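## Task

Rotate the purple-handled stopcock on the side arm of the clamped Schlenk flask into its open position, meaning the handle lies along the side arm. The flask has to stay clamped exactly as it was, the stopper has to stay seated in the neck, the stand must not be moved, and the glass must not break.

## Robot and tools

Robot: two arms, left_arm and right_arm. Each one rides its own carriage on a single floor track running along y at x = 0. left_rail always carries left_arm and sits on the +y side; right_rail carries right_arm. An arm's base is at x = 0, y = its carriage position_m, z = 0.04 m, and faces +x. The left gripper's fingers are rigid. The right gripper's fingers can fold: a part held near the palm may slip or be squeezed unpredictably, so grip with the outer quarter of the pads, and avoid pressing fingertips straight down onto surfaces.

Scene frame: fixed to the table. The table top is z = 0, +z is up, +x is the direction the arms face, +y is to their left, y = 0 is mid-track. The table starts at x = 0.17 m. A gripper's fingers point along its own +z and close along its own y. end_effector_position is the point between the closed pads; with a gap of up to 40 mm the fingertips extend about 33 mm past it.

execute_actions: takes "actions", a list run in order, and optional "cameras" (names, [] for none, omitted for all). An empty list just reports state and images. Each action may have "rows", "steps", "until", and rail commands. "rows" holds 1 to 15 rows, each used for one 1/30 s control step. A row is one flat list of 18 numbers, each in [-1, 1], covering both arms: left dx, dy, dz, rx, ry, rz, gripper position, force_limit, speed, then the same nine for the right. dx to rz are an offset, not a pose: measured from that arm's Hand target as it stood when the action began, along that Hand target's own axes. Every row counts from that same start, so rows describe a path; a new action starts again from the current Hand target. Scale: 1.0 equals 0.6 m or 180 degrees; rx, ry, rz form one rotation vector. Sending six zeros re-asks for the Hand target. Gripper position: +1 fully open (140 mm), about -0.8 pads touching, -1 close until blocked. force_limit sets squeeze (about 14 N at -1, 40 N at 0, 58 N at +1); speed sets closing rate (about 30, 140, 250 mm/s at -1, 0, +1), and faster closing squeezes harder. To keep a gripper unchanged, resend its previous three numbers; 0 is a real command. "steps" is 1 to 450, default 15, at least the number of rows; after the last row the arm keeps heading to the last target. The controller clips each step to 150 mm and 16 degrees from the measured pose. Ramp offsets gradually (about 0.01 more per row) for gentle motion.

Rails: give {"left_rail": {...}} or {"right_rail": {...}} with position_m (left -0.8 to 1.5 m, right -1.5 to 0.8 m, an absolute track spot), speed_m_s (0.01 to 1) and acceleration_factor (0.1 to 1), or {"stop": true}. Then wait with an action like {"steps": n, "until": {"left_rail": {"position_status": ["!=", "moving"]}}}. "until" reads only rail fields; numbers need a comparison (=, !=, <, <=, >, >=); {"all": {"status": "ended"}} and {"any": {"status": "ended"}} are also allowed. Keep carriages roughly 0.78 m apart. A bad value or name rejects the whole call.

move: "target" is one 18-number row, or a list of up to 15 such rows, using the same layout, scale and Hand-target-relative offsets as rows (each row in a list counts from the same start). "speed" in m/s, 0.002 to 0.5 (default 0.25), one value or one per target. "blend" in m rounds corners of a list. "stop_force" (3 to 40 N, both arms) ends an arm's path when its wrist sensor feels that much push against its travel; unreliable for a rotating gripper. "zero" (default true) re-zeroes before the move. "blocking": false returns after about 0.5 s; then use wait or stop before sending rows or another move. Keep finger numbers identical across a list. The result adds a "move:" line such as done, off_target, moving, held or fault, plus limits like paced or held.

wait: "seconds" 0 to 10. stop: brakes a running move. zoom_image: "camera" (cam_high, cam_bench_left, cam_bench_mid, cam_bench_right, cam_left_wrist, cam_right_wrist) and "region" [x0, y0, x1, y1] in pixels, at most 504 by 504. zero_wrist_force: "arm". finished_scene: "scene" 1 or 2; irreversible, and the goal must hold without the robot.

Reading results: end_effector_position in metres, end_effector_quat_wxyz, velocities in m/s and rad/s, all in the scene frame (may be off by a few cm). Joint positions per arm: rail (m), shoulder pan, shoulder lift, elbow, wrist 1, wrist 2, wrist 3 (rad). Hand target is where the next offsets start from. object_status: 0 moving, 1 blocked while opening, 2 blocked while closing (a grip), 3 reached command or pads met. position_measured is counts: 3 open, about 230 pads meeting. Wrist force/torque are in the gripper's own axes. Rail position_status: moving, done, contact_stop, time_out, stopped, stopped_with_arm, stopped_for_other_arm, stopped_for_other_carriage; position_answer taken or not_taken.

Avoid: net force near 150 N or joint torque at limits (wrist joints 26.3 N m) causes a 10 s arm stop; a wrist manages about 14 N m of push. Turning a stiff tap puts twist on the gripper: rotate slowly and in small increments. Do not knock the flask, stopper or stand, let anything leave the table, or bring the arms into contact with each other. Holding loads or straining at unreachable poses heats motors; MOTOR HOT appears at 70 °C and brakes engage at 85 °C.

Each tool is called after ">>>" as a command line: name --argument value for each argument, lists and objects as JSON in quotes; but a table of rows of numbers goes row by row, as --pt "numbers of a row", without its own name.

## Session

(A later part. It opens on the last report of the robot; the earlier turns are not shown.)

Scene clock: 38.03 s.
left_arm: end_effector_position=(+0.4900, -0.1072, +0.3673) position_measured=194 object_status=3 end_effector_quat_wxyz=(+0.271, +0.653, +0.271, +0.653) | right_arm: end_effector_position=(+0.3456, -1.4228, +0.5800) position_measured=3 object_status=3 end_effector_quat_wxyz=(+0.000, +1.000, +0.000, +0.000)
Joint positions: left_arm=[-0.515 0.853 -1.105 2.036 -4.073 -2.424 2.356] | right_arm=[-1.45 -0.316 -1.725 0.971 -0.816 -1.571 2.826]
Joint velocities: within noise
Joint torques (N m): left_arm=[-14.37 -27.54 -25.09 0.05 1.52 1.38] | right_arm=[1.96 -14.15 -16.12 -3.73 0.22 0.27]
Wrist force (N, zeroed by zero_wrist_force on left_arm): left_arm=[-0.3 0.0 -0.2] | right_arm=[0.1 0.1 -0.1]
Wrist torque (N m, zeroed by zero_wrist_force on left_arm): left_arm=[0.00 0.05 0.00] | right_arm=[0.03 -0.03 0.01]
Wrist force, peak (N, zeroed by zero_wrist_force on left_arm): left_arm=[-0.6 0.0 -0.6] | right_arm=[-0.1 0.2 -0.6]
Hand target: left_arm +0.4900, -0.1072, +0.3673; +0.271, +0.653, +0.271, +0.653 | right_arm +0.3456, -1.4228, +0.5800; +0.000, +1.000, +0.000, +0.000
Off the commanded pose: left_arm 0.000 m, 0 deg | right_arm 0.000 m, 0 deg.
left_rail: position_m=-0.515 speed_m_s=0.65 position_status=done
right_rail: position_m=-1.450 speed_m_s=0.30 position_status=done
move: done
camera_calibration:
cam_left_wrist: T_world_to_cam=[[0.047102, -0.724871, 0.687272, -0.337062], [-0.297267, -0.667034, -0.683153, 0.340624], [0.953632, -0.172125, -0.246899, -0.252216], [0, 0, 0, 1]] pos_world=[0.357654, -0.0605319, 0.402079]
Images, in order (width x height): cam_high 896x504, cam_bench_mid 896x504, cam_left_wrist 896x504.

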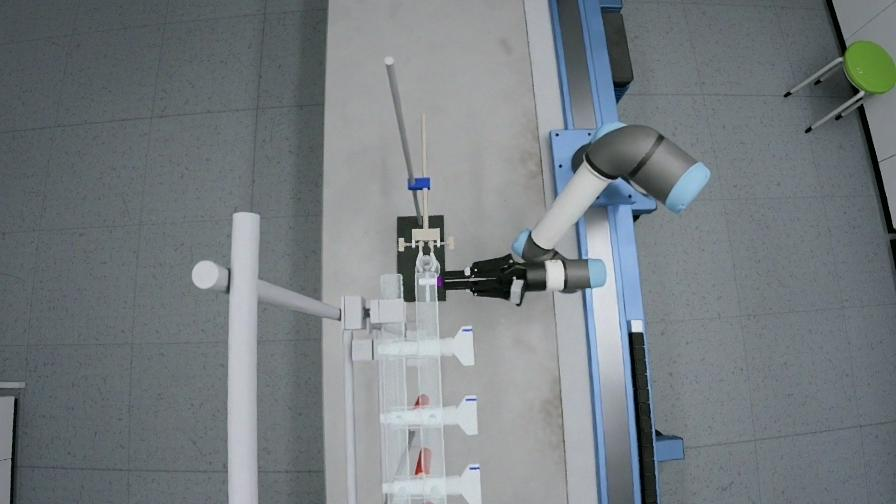

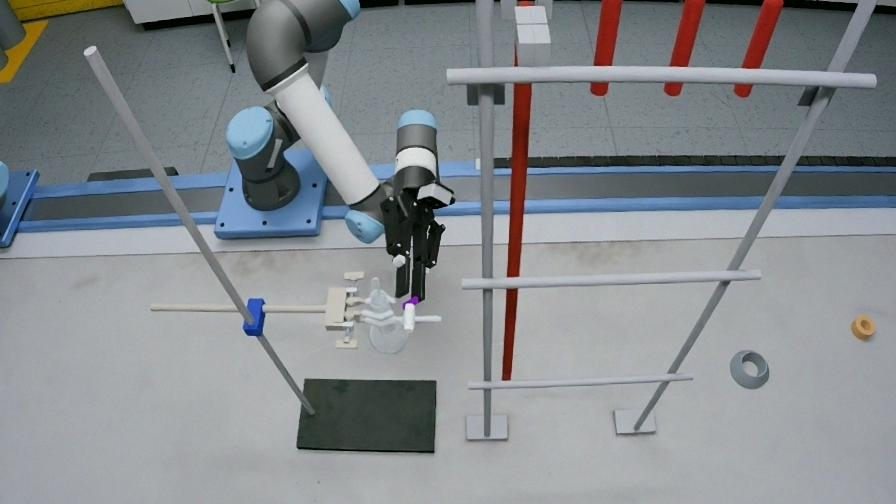

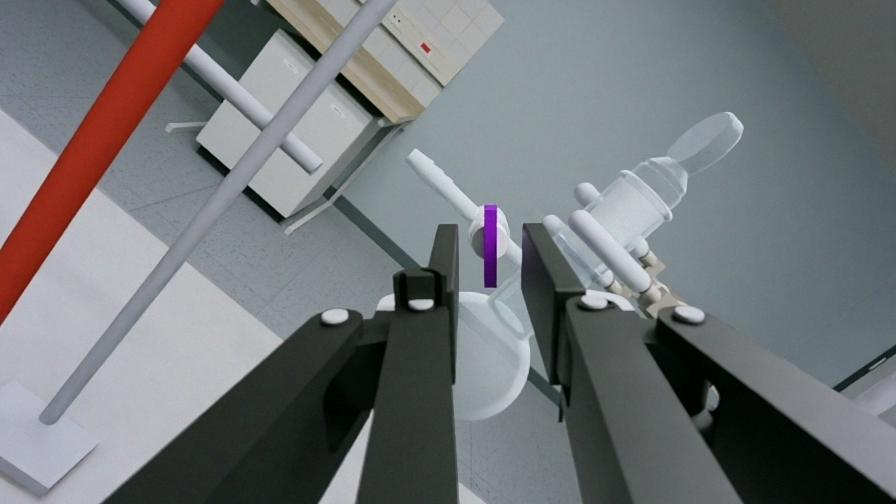

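>>> move --target '[0, 0, 0.0185, 0, 0, 0, -0.515, -1, -0.5, 0, 0, 0, 0, 0, 0, 1, 1, 1]' --speed 0.02 --stop_force 4 --cameras '["cam_high", "cam_bench_mid", "cam_left_wrist"]'

>>> zoom_image --camera "cam_left_wrist" --region '[430, 150, 570, 290]'

>>> zoom_image --camera "cam_high" --region '[410, 255, 490, 305]'

>>> zoom_image --camera "cam_bench_mid" --region '[360, 240, 460, 350]'

Scene clock: 40.43 s.
left_arm: end_effector_position=(+0.5011, -0.1072, +0.3673) position_measured=194 object_status=3 end_effector_quat_wxyz=(+0.271, +0.653, +0.271, +0.653) | right_arm: end_effector_position=(+0.3456, -1.4228, +0.5800) position_measured=3 object_status=3 end_effector_quat_wxyz=(+0.000, +1.000, +0.000, +0.000)
Joint positions: left_arm=[-0.515 0.834 -1.098 2.023 -4.066 -2.405 2.356] | right_arm=[-1.45 -0.316 -1.725 0.971 -0.816 -1.571 2.826]
Joint velocities: within noise
Joint torques (N m): left_arm=[-13.88 -27.5 -25.32 0.13 1.44 0.14] | right_arm=[1.59 -13.03 -17.39 -3.8 0.21 0.35]
Wrist force (N, zeroed by zero_wrist_force on left_arm): left_arm=[0.0 -0.2 0.0] | right_arm=[-0.1 -0.1 -0.2]
Wrist torque (N m, zeroed by zero_wrist_force on left_arm): left_arm=[-0.02 -0.01 0.00] | right_arm=[-0.03 0.00 0.00]
Wrist force, peak (N, zeroed by zero_wrist_force on left_arm): left_arm=[-0.4 -0.2 -0.2] | right_arm=[-0.1 0.2 -0.7]
Hand target: left_arm +0.5011, -0.1072, +0.3673; +0.271, +0.653, +0.271, +0.653 | right_arm +0.3456, -1.4228, +0.5800; +0.000, +1.000, +0.000, +0.000
Off the commanded pose: left_arm 0.000 m, 0 deg | right_arm 0.000 m, 0 deg.
left_rail: position_m=-0.515 speed_m_s=0.65 position_status=done
right_rail: position_m=-1.450 speed_m_s=0.30 position_status=done
move: done
camera_calibration:
cam_left_wrist: T_world_to_cam=[[0.047102, -0.724873, 0.687271, -0.337584], [-0.297267, -0.667033, -0.683154, 0.343923], [0.953632, -0.172125, -0.246899, -0.262802], [0, 0, 0, 1]] pos_world=[0.368754, -0.0605324, 0.402079]
Images, in order (width x height): cam_high 896x504, cam_bench_mid 896x504, cam_left_wrist 896x504.

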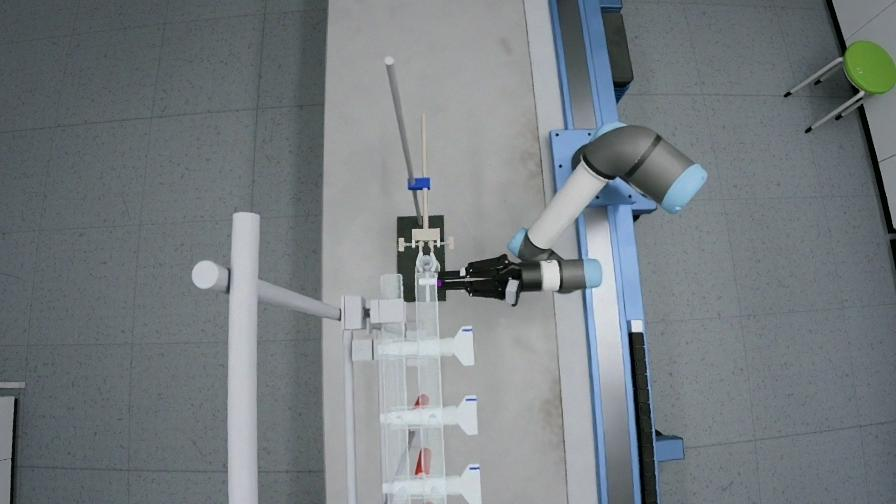

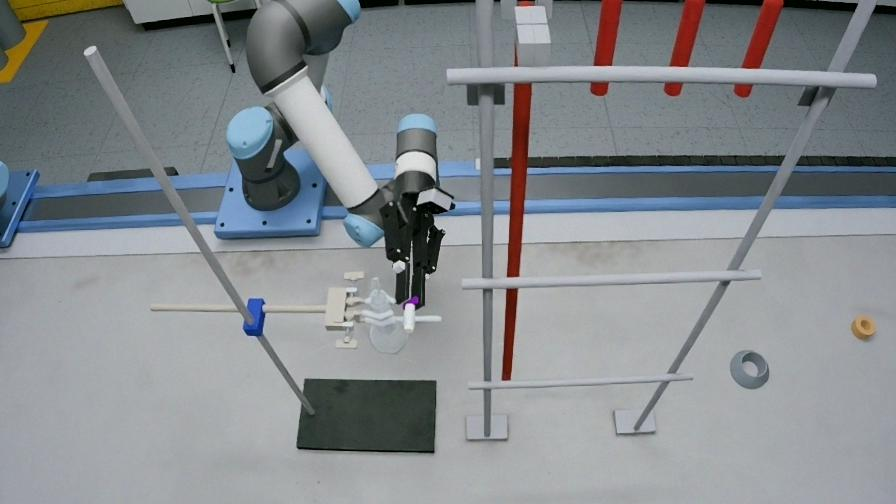

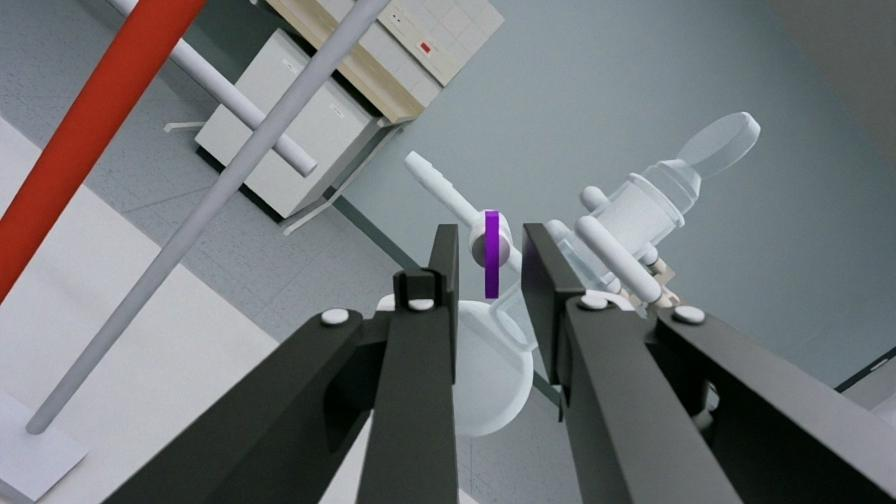

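Scaled by 3.600.

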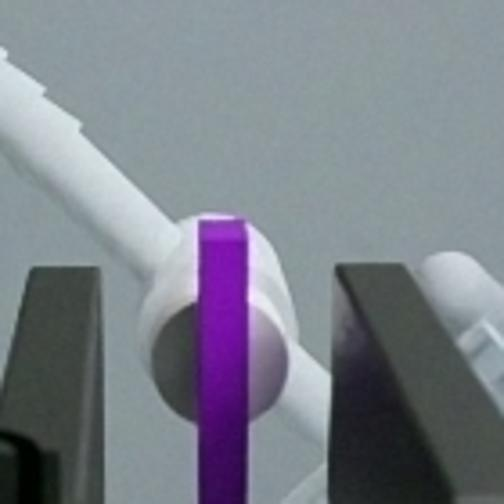

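Scaled by 6.300.

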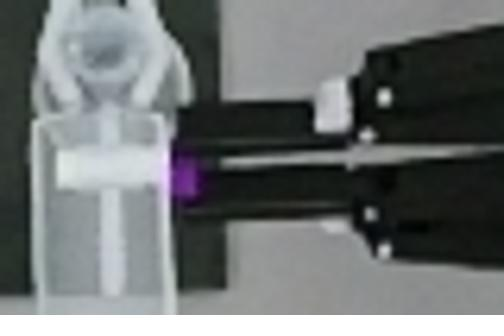

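Scaled by 4.582.

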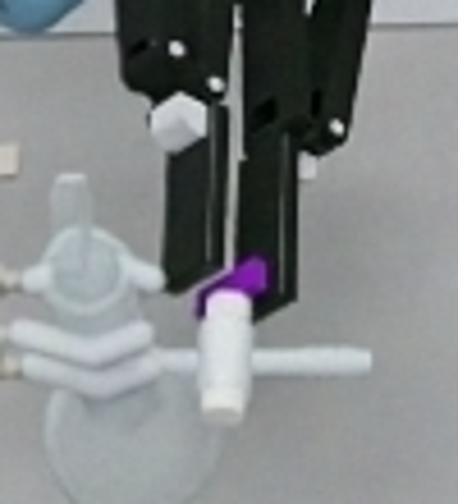

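>>> execute_actions --actions '[{"rows": [[0, 0.0007, 0, 0, 0, 0, -0.64, -1, -1, 0, 0, 0, 0, 0, 0, 1, 1, 1]], "steps": 25}]' --cameras '["cam_left_wrist"]'

>>> zoom_image --camera "cam_left_wrist" --region '[430, 190, 550, 310]'

Scene clock: 43.90 s.
left_arm: end_effector_position=(+0.5011, -0.1075, +0.3676) position_measured=210 object_status=3 end_effector_quat_wxyz=(+0.271, +0.653, +0.271, +0.653) | right_arm: end_effector_position=(+0.3456, -1.4228, +0.5800) position_measured=3 object_status=3 end_effector_quat_wxyz=(+0.000, +1.000, +0.000, +0.000)
Joint positions: left_arm=[-0.515 0.834 -1.099 2.023 -4.066 -2.404 2.356] | right_arm=[-1.45 -0.316 -1.725 0.971 -0.816 -1.571 2.826]
Joint velocities: within noise
Joint torques (N m): left_arm=[-14.2 -46.11 -7.64 0.04 1.49 0.19] | right_arm=[2.55 -13.65 -17.48 -3.51 0.25 0.4]
Wrist force (N, zeroed by zero_wrist_force on left_arm): left_arm=[-0.2 0.0 -0.2] | right_arm=[0.1 -0.3 -0.2]
Wrist torque (N m, zeroed by zero_wrist_force on left_arm): left_arm=[0.00 0.03 0.01] | right_arm=[-0.05 -0.03 0.00]
Wrist force, peak (N, zeroed by zero_wrist_force on left_arm): left_arm=[-0.3 0.2 -0.5] | right_arm=[0.2 0.0 -0.6]
Hand target: left_arm +0.5011, -0.1075, +0.3676; +0.271, +0.653, +0.271, +0.653 | right_arm +0.3456, -1.4228, +0.5800; +0.000, +1.000, +0.000, +0.000
Off the commanded pose: left_arm 0.000 m, 0 deg | right_arm 0.000 m, 0 deg.
left_rail: position_m=-0.515 speed_m_s=0.65 position_status=done
right_rail: position_m=-1.450 speed_m_s=0.30 position_status=done
camera_calibration:
cam_left_wrist: T_world_to_cam=[[0.0471076, -0.72486, 0.687284, -0.338008], [-0.297273, -0.667045, -0.683139, 0.343918], [0.95363, -0.17213, -0.246904, -0.262777], [0, 0, 0, 1]] pos_world=[0.368753, -0.0608312, 0.402371]
Images, in order (width x height): cam_left_wrist 896x504.

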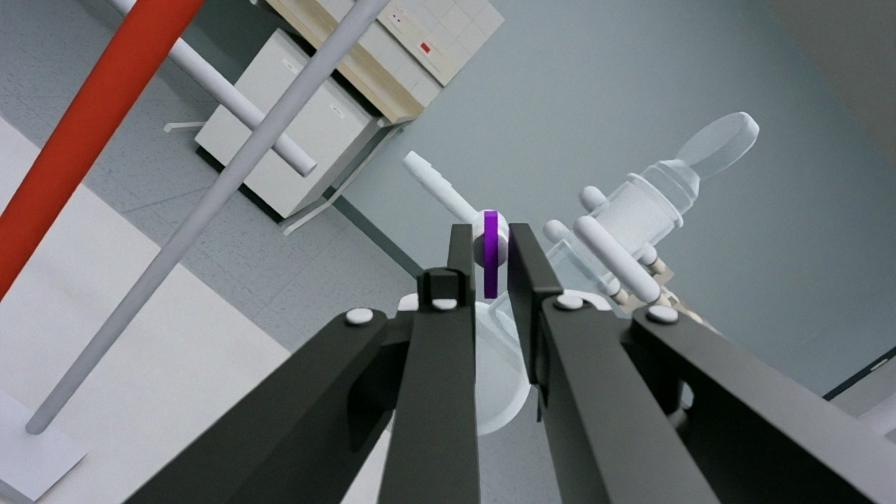

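Scaled by 4.200.

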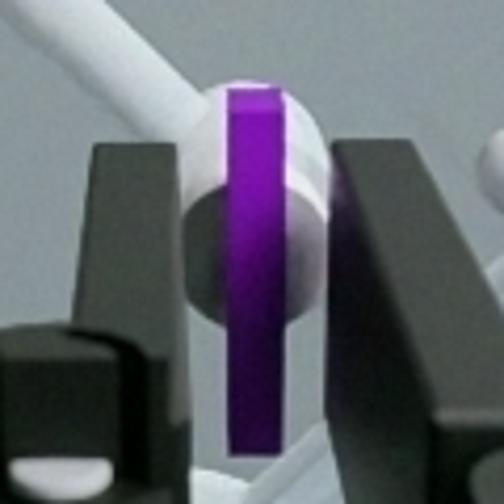

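>>> execute_actions --actions '[{"rows": [[0, 0, 0, 0, 0, 0, -1, -1, -1, 0, 0, 0, 0, 0, 0, 1, 1, 1]], "steps": 45}]' --cameras '["cam_left_wrist"]'

>>> zoom_image --camera "cam_left_wrist" --region '[430, 190, 550, 310]'

Scene clock: 46.07 s.
left_arm: end_effector_position=(+0.5011, -0.1075, +0.3676) position_measured=223 object_status=2 end_effector_quat_wxyz=(+0.271, +0.653, +0.271, +0.653) | right_arm: end_effector_position=(+0.3456, -1.4228, +0.5800) position_measured=3 object_status=3 end_effector_quat_wxyz=(+0.000, +1.000, +0.000, +0.000)
Joint positions: left_arm=[-0.515 0.834 -1.099 2.023 -4.066 -2.404 2.356] | right_arm=[-1.45 -0.316 -1.725 0.971 -0.816 -1.571 2.826]
Joint velocities: within noise
Joint torques (N m): left_arm=[-10.22 -40.99 -11.54 -0.24 0.21 0.75] | right_arm=[2.24 -13.82 -18.45 -3.65 0.28 0.29]
Wrist force (N, zeroed by zero_wrist_force on left_arm): left_arm=[0.3 1.3 -0.1] | right_arm=[0.3 0.1 -0.2]
Wrist torque (N m, zeroed by zero_wrist_force on left_arm): left_arm=[-0.04 0.04 -0.04] | right_arm=[0.03 -0.07 0.00]
Wrist force, peak (N, zeroed by zero_wrist_force on left_arm): left_arm=[0.1 1.4 -0.4] | right_arm=[0.2 -0.4 -0.5]
Hand target: left_arm +0.5011, -0.1075, +0.3676; +0.271, +0.653, +0.271, +0.653 | right_arm +0.3456, -1.4228, +0.5800; +0.000, +1.000, +0.000, +0.000
Off the commanded pose: left_arm 0.000 m, 0 deg | right_arm 0.000 m, 0 deg.
left_rail: position_m=-0.515 speed_m_s=0.65 position_status=done
right_rail: position_m=-1.450 speed_m_s=0.30 position_status=done
camera_calibration:
cam_left_wrist: T_world_to_cam=[[0.0471045, -0.724865, 0.687279, -0.338011], [-0.297267, -0.667041, -0.683146, 0.343922], [0.953632, -0.172126, -0.246899, -0.262781], [0, 0, 0, 1]] pos_world=[0.368754, -0.0608338, 0.402376]
Images, in order (width x height): cam_left_wrist 896x504.

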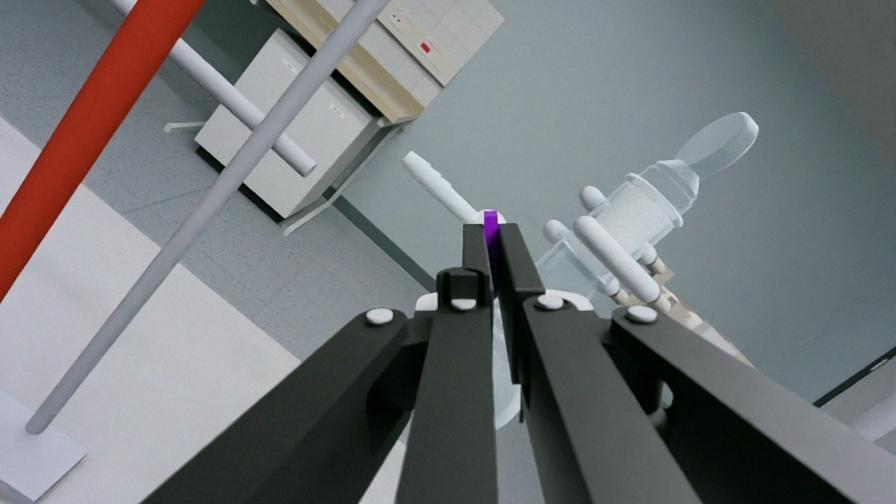

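Scaled by 4.200.

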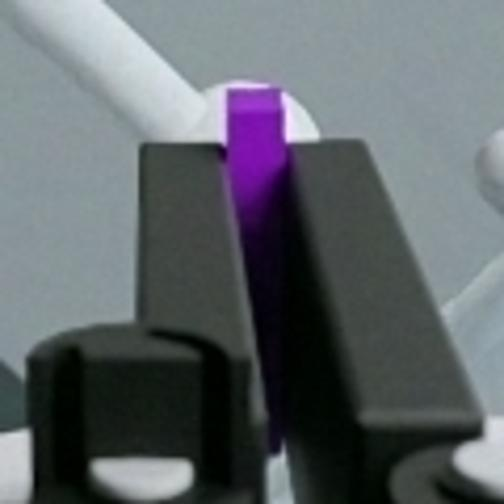

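>>> move --target '[0, 0.0003, 0, 0, 0, -0.0833, -1, -1, -1, 0, 0, 0, 0, 0, 0, 1, 1, 1]' --speed 0.07 --cameras '["cam_left_wrist", "cam_bench_mid"]'

>>> zoom_image --camera "cam_left_wrist" --region '[430, 190, 550, 310]'

>>> zoom_image --camera "cam_bench_mid" --region '[360, 240, 460, 350]'

Scene clock: 49.50 s.
left_arm: end_effector_position=(+0.5011, -0.1077, +0.3678) position_measured=223 object_status=2 end_effector_quat_wxyz=(+0.353, +0.612, +0.353, +0.612) | right_arm: end_effector_position=(+0.3456, -1.4228, +0.5800) position_measured=3 object_status=3 end_effector_quat_wxyz=(+0.000, +1.000, +0.000, +0.000)
Joint positions: left_arm=[-0.515 0.833 -1.099 2.024 -4.066 -2.404 2.095] | right_arm=[-1.45 -0.316 -1.725 0.971 -0.816 -1.571 2.826]
Joint velocities: within noise
Joint torques (N m): left_arm=[-12.98 -27.39 -11.75 -3.79 2.32 -1.74] | right_arm=[2.53 -13.78 -18.3 -3.5 0.16 0.3]
Wrist force (N, zeroed by zero_wrist_force on left_arm): left_arm=[-2.3 1.6 -0.1] | right_arm=[0.3 -0.3 0.0]
Wrist torque (N m, zeroed by zero_wrist_force on left_arm): left_arm=[-0.08 -0.01 -0.06] | right_arm=[-0.05 -0.07 0.00]
Wrist force, peak (N, zeroed by zero_wrist_force on left_arm): left_arm=[-2.4 2.2 -0.1] | right_arm=[-0.3 -0.4 -0.5]
Hand target: left_arm +0.5011, -0.1076, +0.3677; +0.354, +0.612, +0.354, +0.612 | right_arm +0.3456, -1.4228, +0.5800; +0.000, +1.000, +0.000, +0.000
Off the commanded pose: left_arm 0.000 m, 0 deg | right_arm 0.000 m, 0 deg.
left_rail: position_m=-0.515 speed_m_s=0.65 position_status=done
right_rail: position_m=-1.450 speed_m_s=0.30 position_status=done
move: done
camera_calibration:
cam_left_wrist: T_world_to_cam=[[0.0470999, -0.522605, 0.851273, -0.376783], [-0.297248, -0.820944, -0.487539, 0.255419], [0.953638, -0.230076, -0.19401, -0.288434], [0, 0, 0, 1]] pos_world=[0.368731, -0.0535858, 0.389312]
Images, in order (width x height): cam_bench_mid 896x504, cam_left_wrist 896x504.

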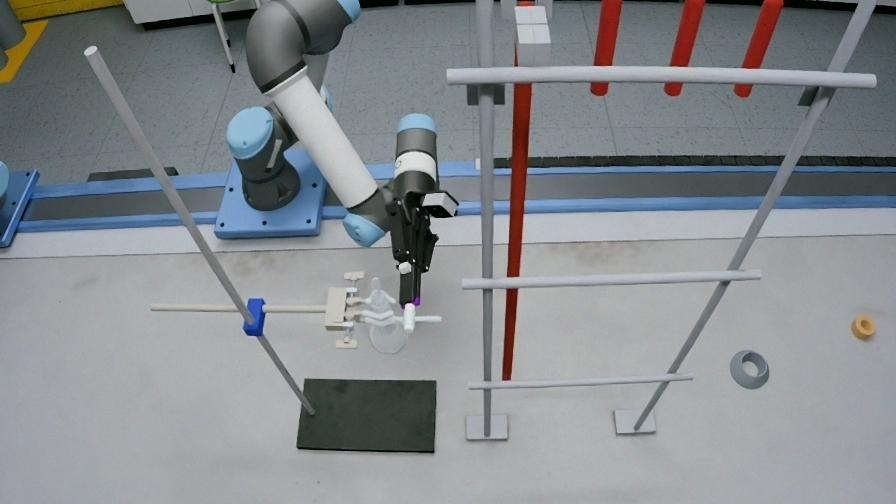

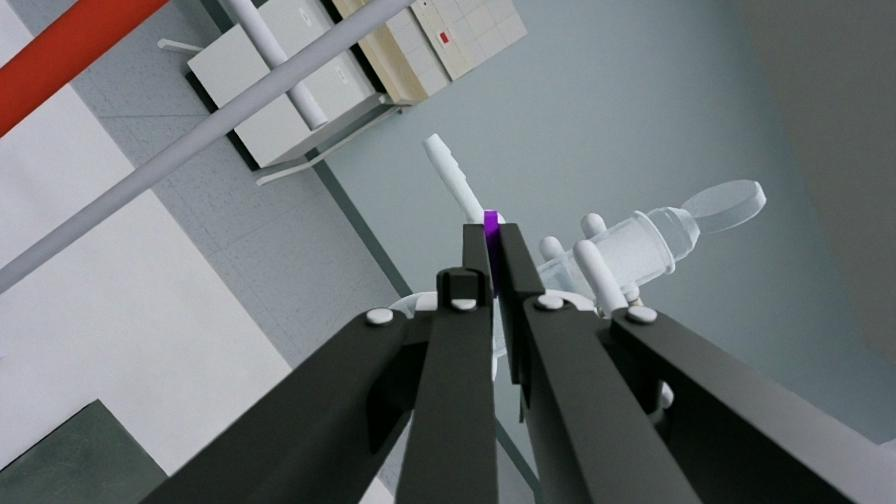

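Scaled by 4.200.

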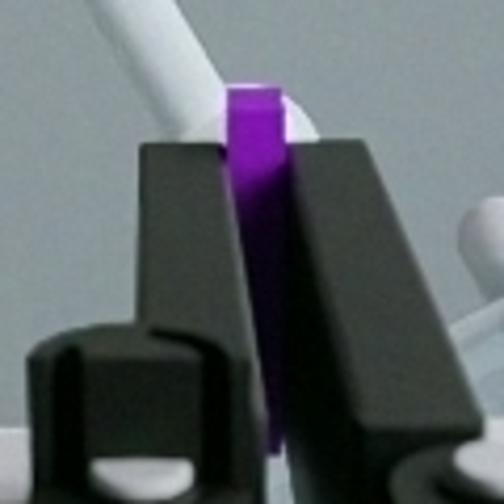

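Scaled by 4.582.

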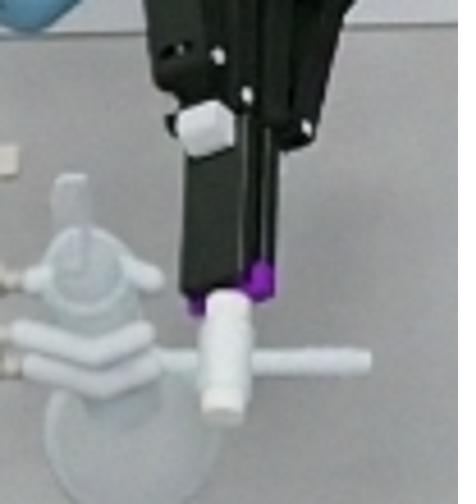

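>>> move --target '[-0.0004, 0.0003, 0, 0, 0, -0.1, -1, -1, -1, 0, 0, 0, 0, 0, 0, 1, 1, 1]' --speed 0.08 --cameras '["cam_left_wrist"]'

>>> zoom_image --camera "cam_left_wrist" --region '[430, 190, 550, 310]'

Scene clock: 52.60 s.
left_arm: end_effector_position=(+0.5011, -0.1079, +0.3678) position_measured=223 object_status=2 end_effector_quat_wxyz=(+0.445, +0.550, +0.445, +0.550) | right_arm: end_effector_position=(+0.3456, -1.4228, +0.5800) position_measured=3 object_status=3 end_effector_quat_wxyz=(+0.000, +1.000, +0.000, +0.000)
Joint positions: left_arm=[-0.515 0.833 -1.1 2.025 -4.066 -2.404 1.781] | right_arm=[-1.45 -0.316 -1.725 0.971 -0.816 -1.571 2.826]
Joint velocities: within noise
Joint torques (N m): left_arm=[-13.61 -26.48 -10.6 -3.4 1.97 -1.91] | right_arm=[3.46 -14.51 -19.1 -3.48 0.29 0.46]
Wrist force (N, zeroed by zero_wrist_force on left_arm): left_arm=[-2.7 2.6 -0.5] | right_arm=[0.1 0.1 -0.2]
Wrist torque (N m, zeroed by zero_wrist_force on left_arm): left_arm=[-0.07 0.10 -0.25] | right_arm=[0.02 -0.02 0.00]
Wrist force, peak (N, zeroed by zero_wrist_force on left_arm): left_arm=[-2.7 3.6 -0.5] | right_arm=[-0.2 -0.3 -0.7]
Hand target: left_arm +0.5011, -0.1079, +0.3678; +0.445, +0.550, +0.445, +0.550 | right_arm +0.3456, -1.4228, +0.5800; +0.000, +1.000, +0.000, +0.000
Off the commanded pose: left_arm 0.000 m, 0 deg | right_arm 0.000 m, 0 deg.
left_rail: position_m=-0.515 speed_m_s=0.65 position_status=done
right_rail: position_m=-1.450 speed_m_s=0.30 position_status=done
move: done
camera_calibration:
cam_left_wrist: T_world_to_cam=[[0.0471199, -0.23399, 0.971096, -0.389883], [-0.297242, -0.931421, -0.210007, 0.141175], [0.953639, -0.278755, -0.11344, -0.323391], [0, 0, 0, 1]] pos_world=[0.368732, -0.0498828, 0.371576]
Images, in order (width x height): cam_left_wrist 896x504.

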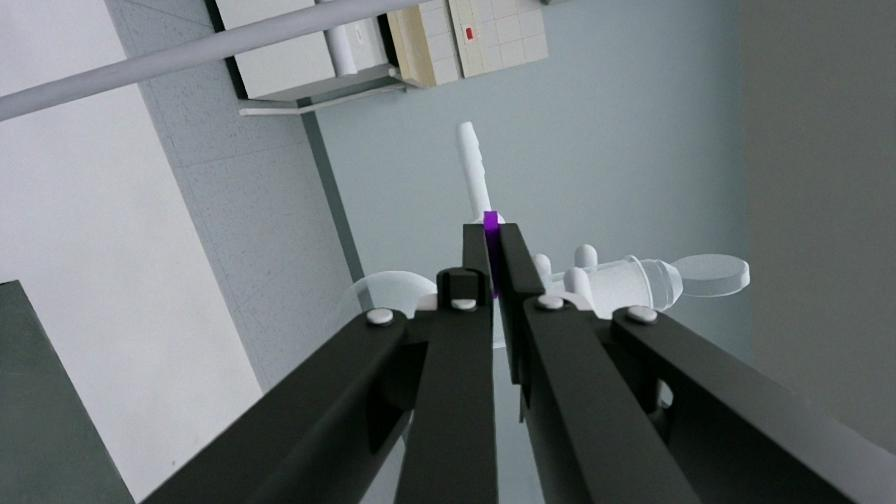

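Scaled by 4.200.

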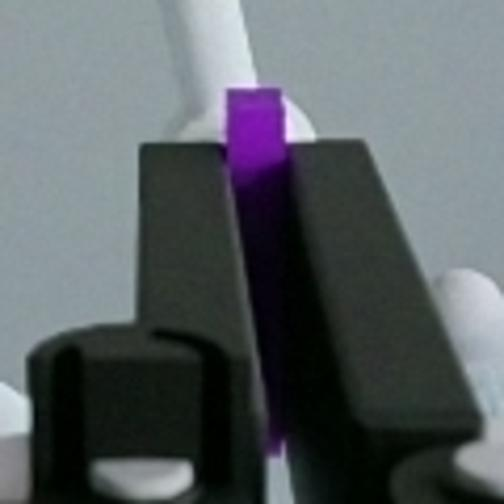

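>>> move --target '[-0.0003, 0.0004, 0, 0, 0, -0.0667, -1, -1, -1, 0, 0, 0, 0, 0, 0, 1, 1, 1]' --speed 0.08 --cameras '["cam_left_wrist", "cam_bench_mid", "cam_high"]'

>>> zoom_image --camera "cam_left_wrist" --region '[410, 90, 590, 310]'

>>> zoom_image --camera "cam_bench_mid" --region '[360, 240, 460, 350]'

Scene clock: 55.33 s.
left_arm: end_effector_position=(+0.5011, -0.1082, +0.3680) position_measured=223 object_status=2 end_effector_quat_wxyz=(+0.500, +0.500, +0.500, +0.500) | right_arm: end_effector_position=(+0.3456, -1.4228, +0.5800) position_measured=3 object_status=3 end_effector_quat_wxyz=(+0.000, +1.000, +0.000, +0.000)
Joint positions: left_arm=[-0.515 0.833 -1.101 2.025 -4.066 -2.403 1.571] | right_arm=[-1.45 -0.316 -1.725 0.971 -0.816 -1.571 2.826]
Joint velocities: within noise
Joint torques (N m): left_arm=[-14.29 -26.99 -9.88 -3.31 1.48 -1.74] | right_arm=[2.88 -13.49 -19.27 -3.45 0.21 0.27]
Wrist force (N, zeroed by zero_wrist_force on left_arm): left_arm=[-2.7 3.0 -0.8] | right_arm=[-0.1 0.1 -0.2]
Wrist torque (N m, zeroed by zero_wrist_force on left_arm): left_arm=[-0.04 0.21 -0.35] | right_arm=[0.02 0.01 0.00]
Wrist force, peak (N, zeroed by zero_wrist_force on left_arm): left_arm=[-2.8 3.8 -0.7] | right_arm=[-0.2 -0.4 -0.5]
Hand target: left_arm +0.5011, -0.1082, +0.3680; +0.500, +0.500, +0.500, +0.500 | right_arm +0.3456, -1.4228, +0.5800; +0.000, +1.000, +0.000, +0.000
Off the commanded pose: left_arm 0.000 m, 0 deg | right_arm 0.000 m, 0 deg.
left_rail: position_m=-0.515 speed_m_s=0.65 position_status=done
right_rail: position_m=-1.450 speed_m_s=0.30 position_status=done
move: done
camera_calibration:
cam_left_wrist: T_world_to_cam=[[0.04712, -0.0268723, 0.998528, -0.377831], [-0.297233, -0.954734, -0.0116674, 0.0654839], [0.953641, -0.296246, -0.0529744, -0.347576], [0, 0, 0, 1]] pos_world=[0.36873, -0.0506015, 0.359626]
Images, in order (width x height): cam_high 896x504, cam_bench_mid 896x504, cam_left_wrist 896x504.

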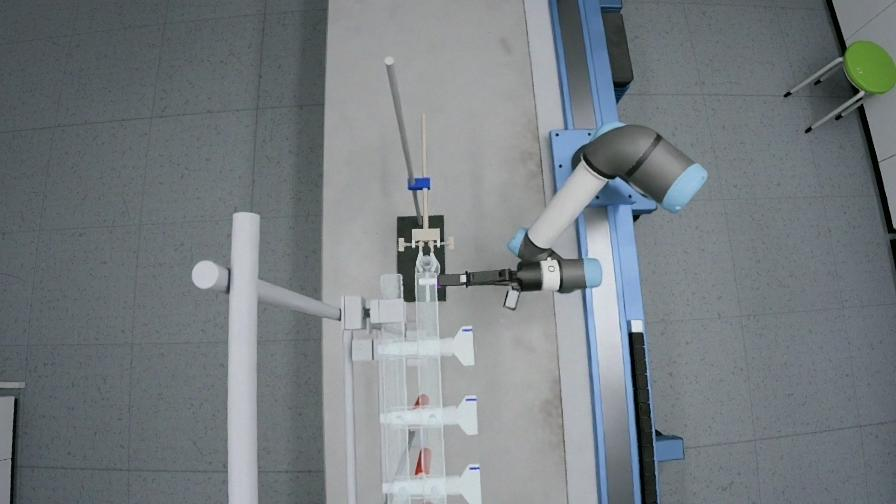

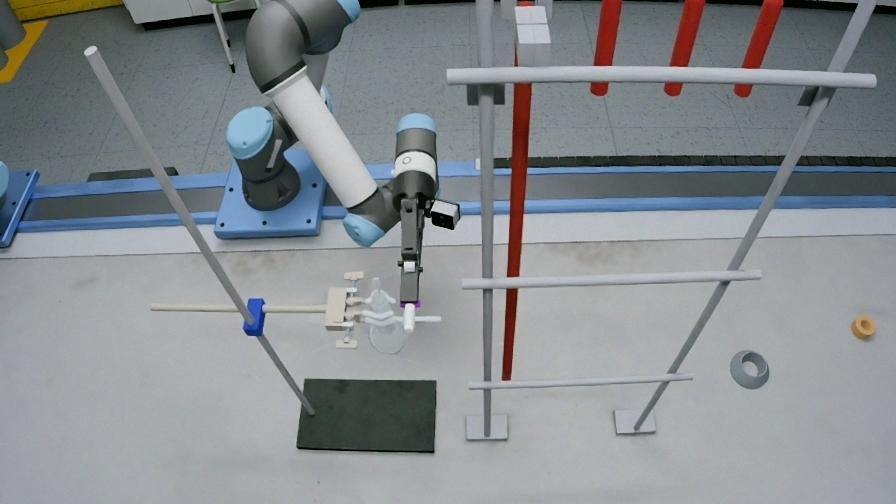

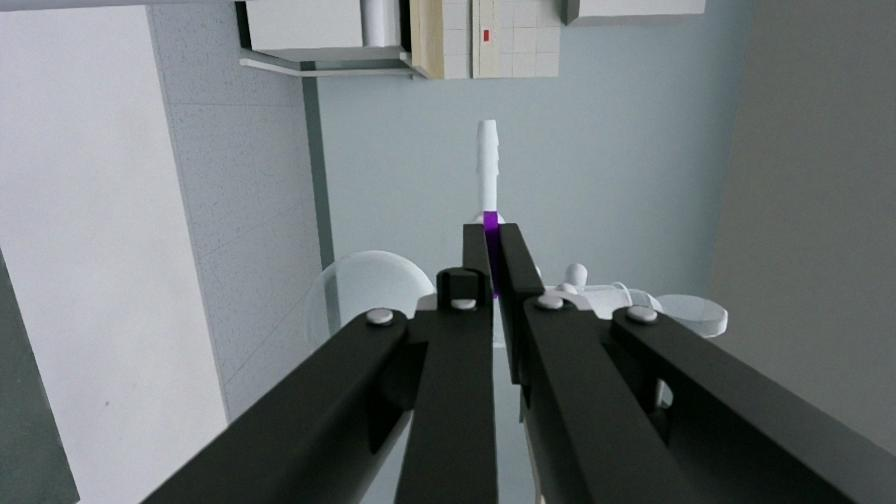

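Scaled by 2.291.

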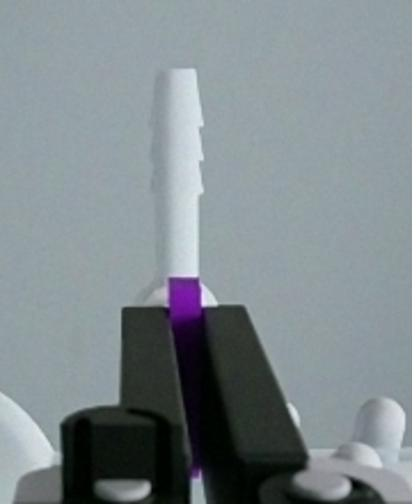

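Scaled by 4.582.

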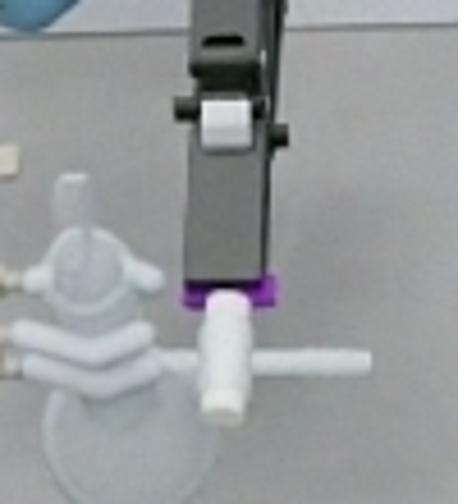

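>>> execute_actions --actions '[{"rows": [[0, 0, 0, 0, 0, 0, -0.63, -1, -1, 0, 0, 0, 0, 0, 0, 1, 1, 1]], "steps": 28}]' --cameras '["cam_left_wrist", "cam_bench_mid"]'

>>> zoom_image --camera "cam_left_wrist" --region '[410, 110, 570, 310]'

>>> zoom_image --camera "cam_bench_mid" --region '[360, 240, 460, 350]'

Scene clock: 57.60 s.
left_arm: end_effector_position=(+0.5011, -0.1082, +0.3680) position_measured=209 object_status=3 end_effector_quat_wxyz=(+0.500, +0.500, +0.500, +0.500) | right_arm: end_effector_position=(+0.3456, -1.4228, +0.5800) position_measured=3 object_status=3 end_effector_quat_wxyz=(+0.000, +1.000, +0.000, +0.000)
Joint positions: left_arm=[-0.515 0.833 -1.101 2.025 -4.066 -2.403 1.571] | right_arm=[-1.45 -0.316 -1.725 0.971 -0.816 -1.571 2.826]
Joint velocities: within noise
Joint torques (N m): left_arm=[-14.11 -33.75 -24.04 -3.26 0.97 -1.44] | right_arm=[3.2 -14.32 -19.37 -3.47 0.22 0.38]
Wrist force (N, zeroed by zero_wrist_force on left_arm): left_arm=[-2.5 1.1 -0.7] | right_arm=[-0.1 0.0 -0.4]
Wrist torque (N m, zeroed by zero_wrist_force on left_arm): left_arm=[0.03 0.21 -0.46] | right_arm=[0.01 0.01 -0.01]
Wrist force, peak (N, zeroed by zero_wrist_force on left_arm): left_arm=[-2.8 4.0 -0.7] | right_arm=[0.4 -0.1 -0.5]
Hand target: left_arm +0.5011, -0.1082, +0.3680; +0.500, +0.500, +0.500, +0.500 | right_arm +0.3456, -1.4228, +0.5800; +0.000, +1.000, +0.000, +0.000
Off the commanded pose: left_arm 0.000 m, 0 deg | right_arm 0.000 m, 0 deg.
left_rail: position_m=-0.515 speed_m_s=0.65 position_status=done
right_rail: position_m=-1.450 speed_m_s=0.30 position_status=done
camera_calibration:
cam_left_wrist: T_world_to_cam=[[0.0471565, -0.0265594, 0.998534, -0.377749], [-0.297235, -0.954737, -0.0113573, 0.0653991], [0.953639, -0.296263, -0.0529165, -0.347617], [0, 0, 0, 1]] pos_world=[0.368753, -0.0505799, 0.359544]
Images, in order (width x height): cam_bench_mid 896x504, cam_left_wrist 896x504.

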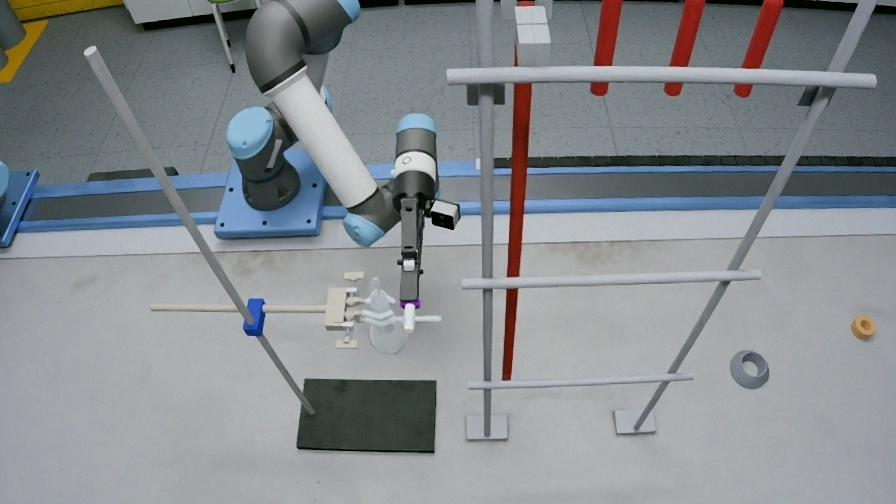

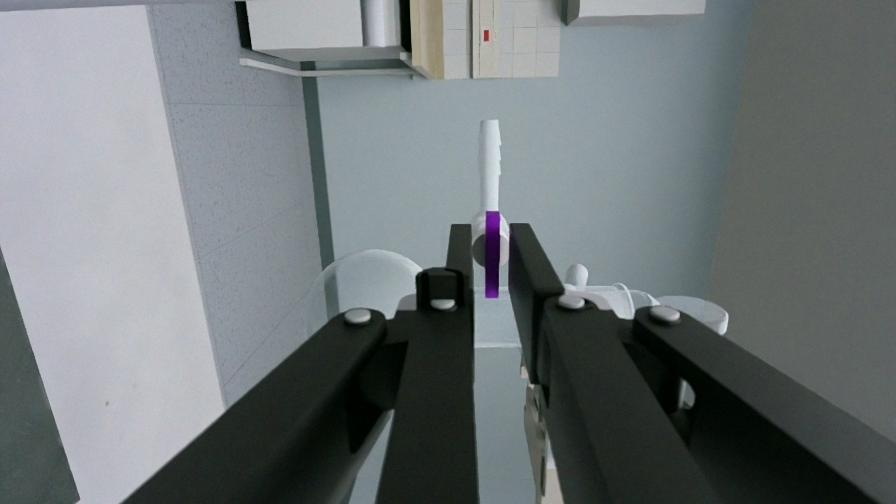

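Scaled by 2.520.

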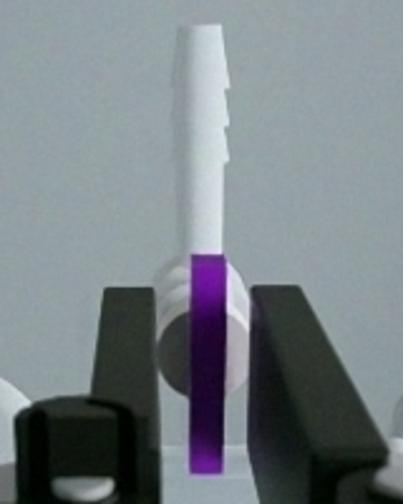

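Scaled by 4.582.

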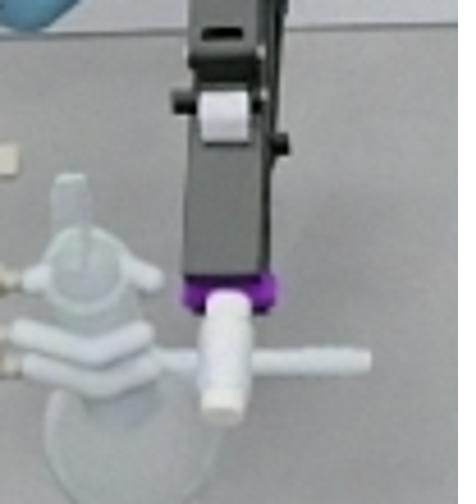

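>>> move --pt "0 0.0007 -0.04 0 0 0 -0.63 -1 -1 0 0 0 0 0 0 1 1 1" --pt "0 0.0007 -0.15 0 0 0 -0.63 -1 -1 0 0 0 0 0 0 1 1 1" --speed '[0.06, 0.2]' --blend '[0.01, 0]' --cameras '["cam_left_wrist", "cam_bench_mid", "cam_high"]'

>>> zoom_image --camera "cam_left_wrist" --region '[380, 100, 580, 300]'

>>> zoom_image --camera "cam_bench_mid" --region '[320, 240, 460, 370]'

>>> zoom_image --camera "cam_high" --region '[390, 205, 490, 305]'

Scene clock: 59.90 s.
left_arm: end_effector_position=(+0.4112, -0.1082, +0.3684) position_measured=209 object_status=3 end_effector_quat_wxyz=(+0.500, +0.500, +0.500, +0.500) | right_arm: end_effector_position=(+0.3456, -1.4228, +0.5800) position_measured=3 object_status=3 end_effector_quat_wxyz=(+0.000, +1.000, +0.000, +0.000)
Joint positions: left_arm=[-0.515 1.006 -1.151 2.114 -4.104 -2.577 1.571] | right_arm=[-1.45 -0.316 -1.725 0.971 -0.816 -1.571 2.826]
Joint velocities: within noise
Joint torques (N m): left_arm=[10.49 -42.91 -5.14 -3.74 -1.68 -0.51] | right_arm=[2.9 -13.71 -20.26 -3.4 0.17 0.32]
Wrist force (N, zeroed by zero_wrist_force on left_arm): left_arm=[-2.6 1.3 -0.9] | right_arm=[-0.1 -0.1 -0.1]
Wrist torque (N m, zeroed by zero_wrist_force on left_arm): left_arm=[0.09 0.24 -0.46] | right_arm=[-0.01 0.01 0.00]
Wrist force, peak (N, zeroed by zero_wrist_force on left_arm): left_arm=[-2.6 1.2 -2.2] | right_arm=[0.3 0.2 -0.6]
Hand target: left_arm +0.4111, -0.1082, +0.3684; +0.500, +0.500, +0.500, +0.500 | right_arm +0.3456, -1.4228, +0.5800; +0.000, +1.000, +0.000, +0.000
Off the commanded pose: left_arm 0.000 m, 0 deg | right_arm 0.000 m, 0 deg.
left_rail: position_m=-0.515 speed_m_s=0.65 position_status=done
right_rail: position_m=-1.450 speed_m_s=0.30 position_status=done
move: done
camera_calibration:
cam_left_wrist: T_world_to_cam=[[0.047144, -0.0266219, 0.998533, -0.37395], [-0.297228, -0.954738, -0.0114212, 0.0387029], [0.953642, -0.296254, -0.052923, -0.261871], [0, 0, 0, 1]] pos_world=[0.278864, -0.0505844, 0.359985]
Images, in order (width x height): cam_high 896x504, cam_bench_mid 896x504, cam_left_wrist 896x504.

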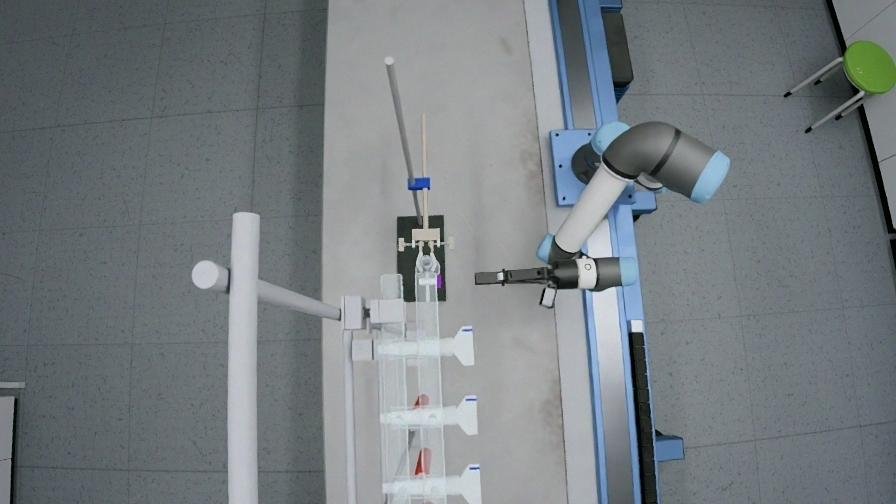

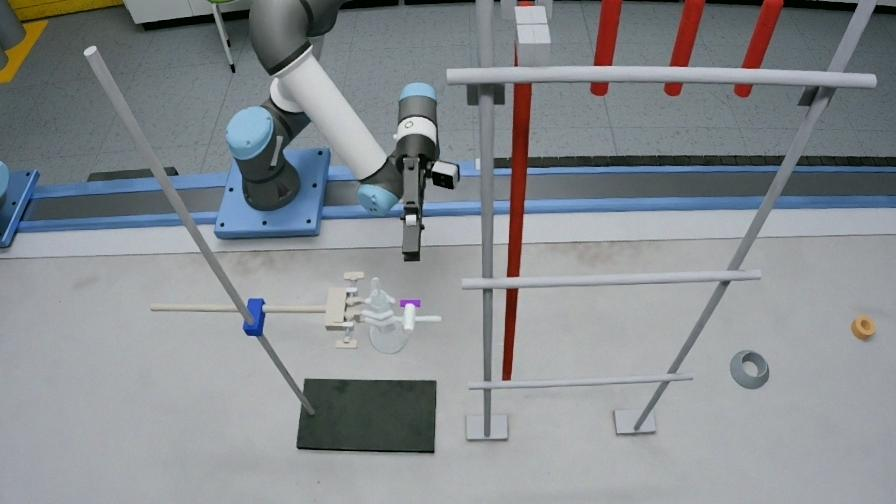

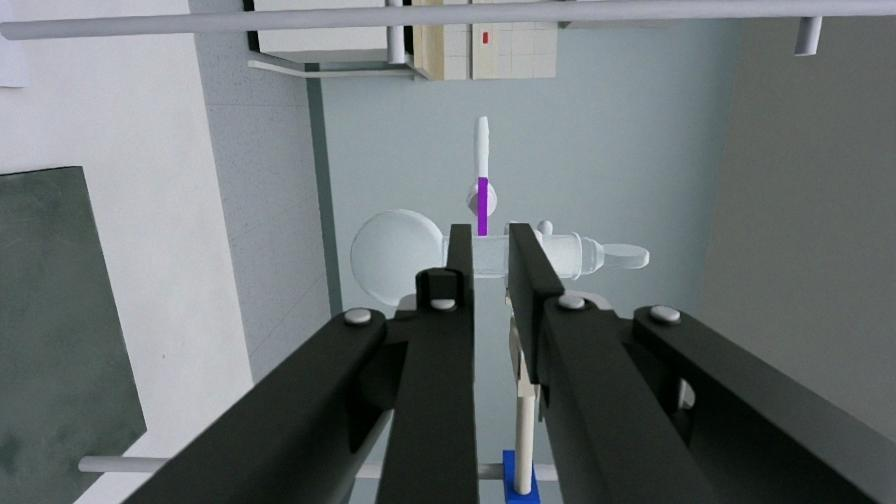

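Scaled by 2.520.

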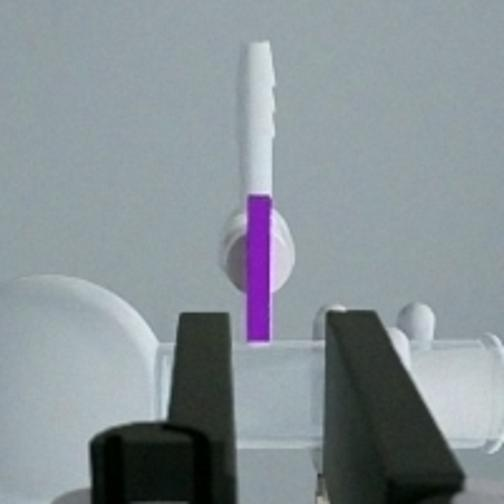

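Scaled by 3.600.

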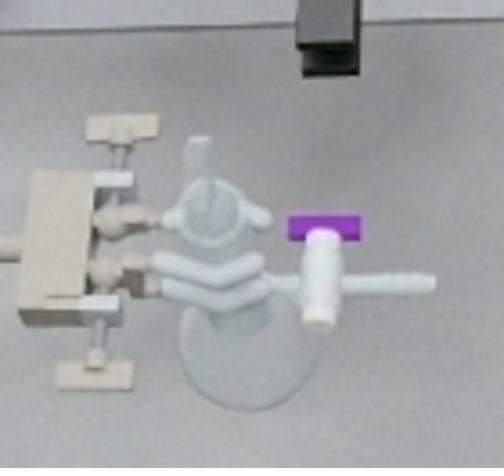

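Scaled by 5.040.

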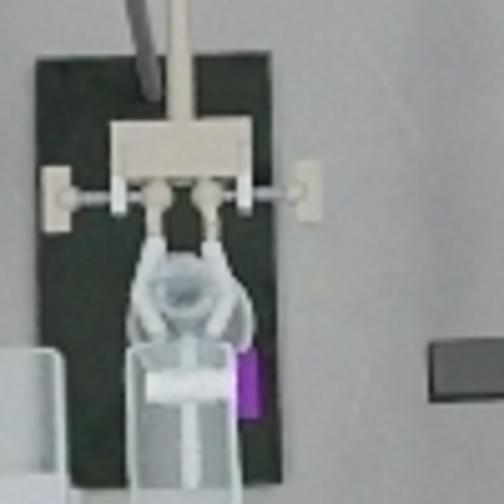

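>>> finished_scene --scene 2

The scene is finished: the task was done.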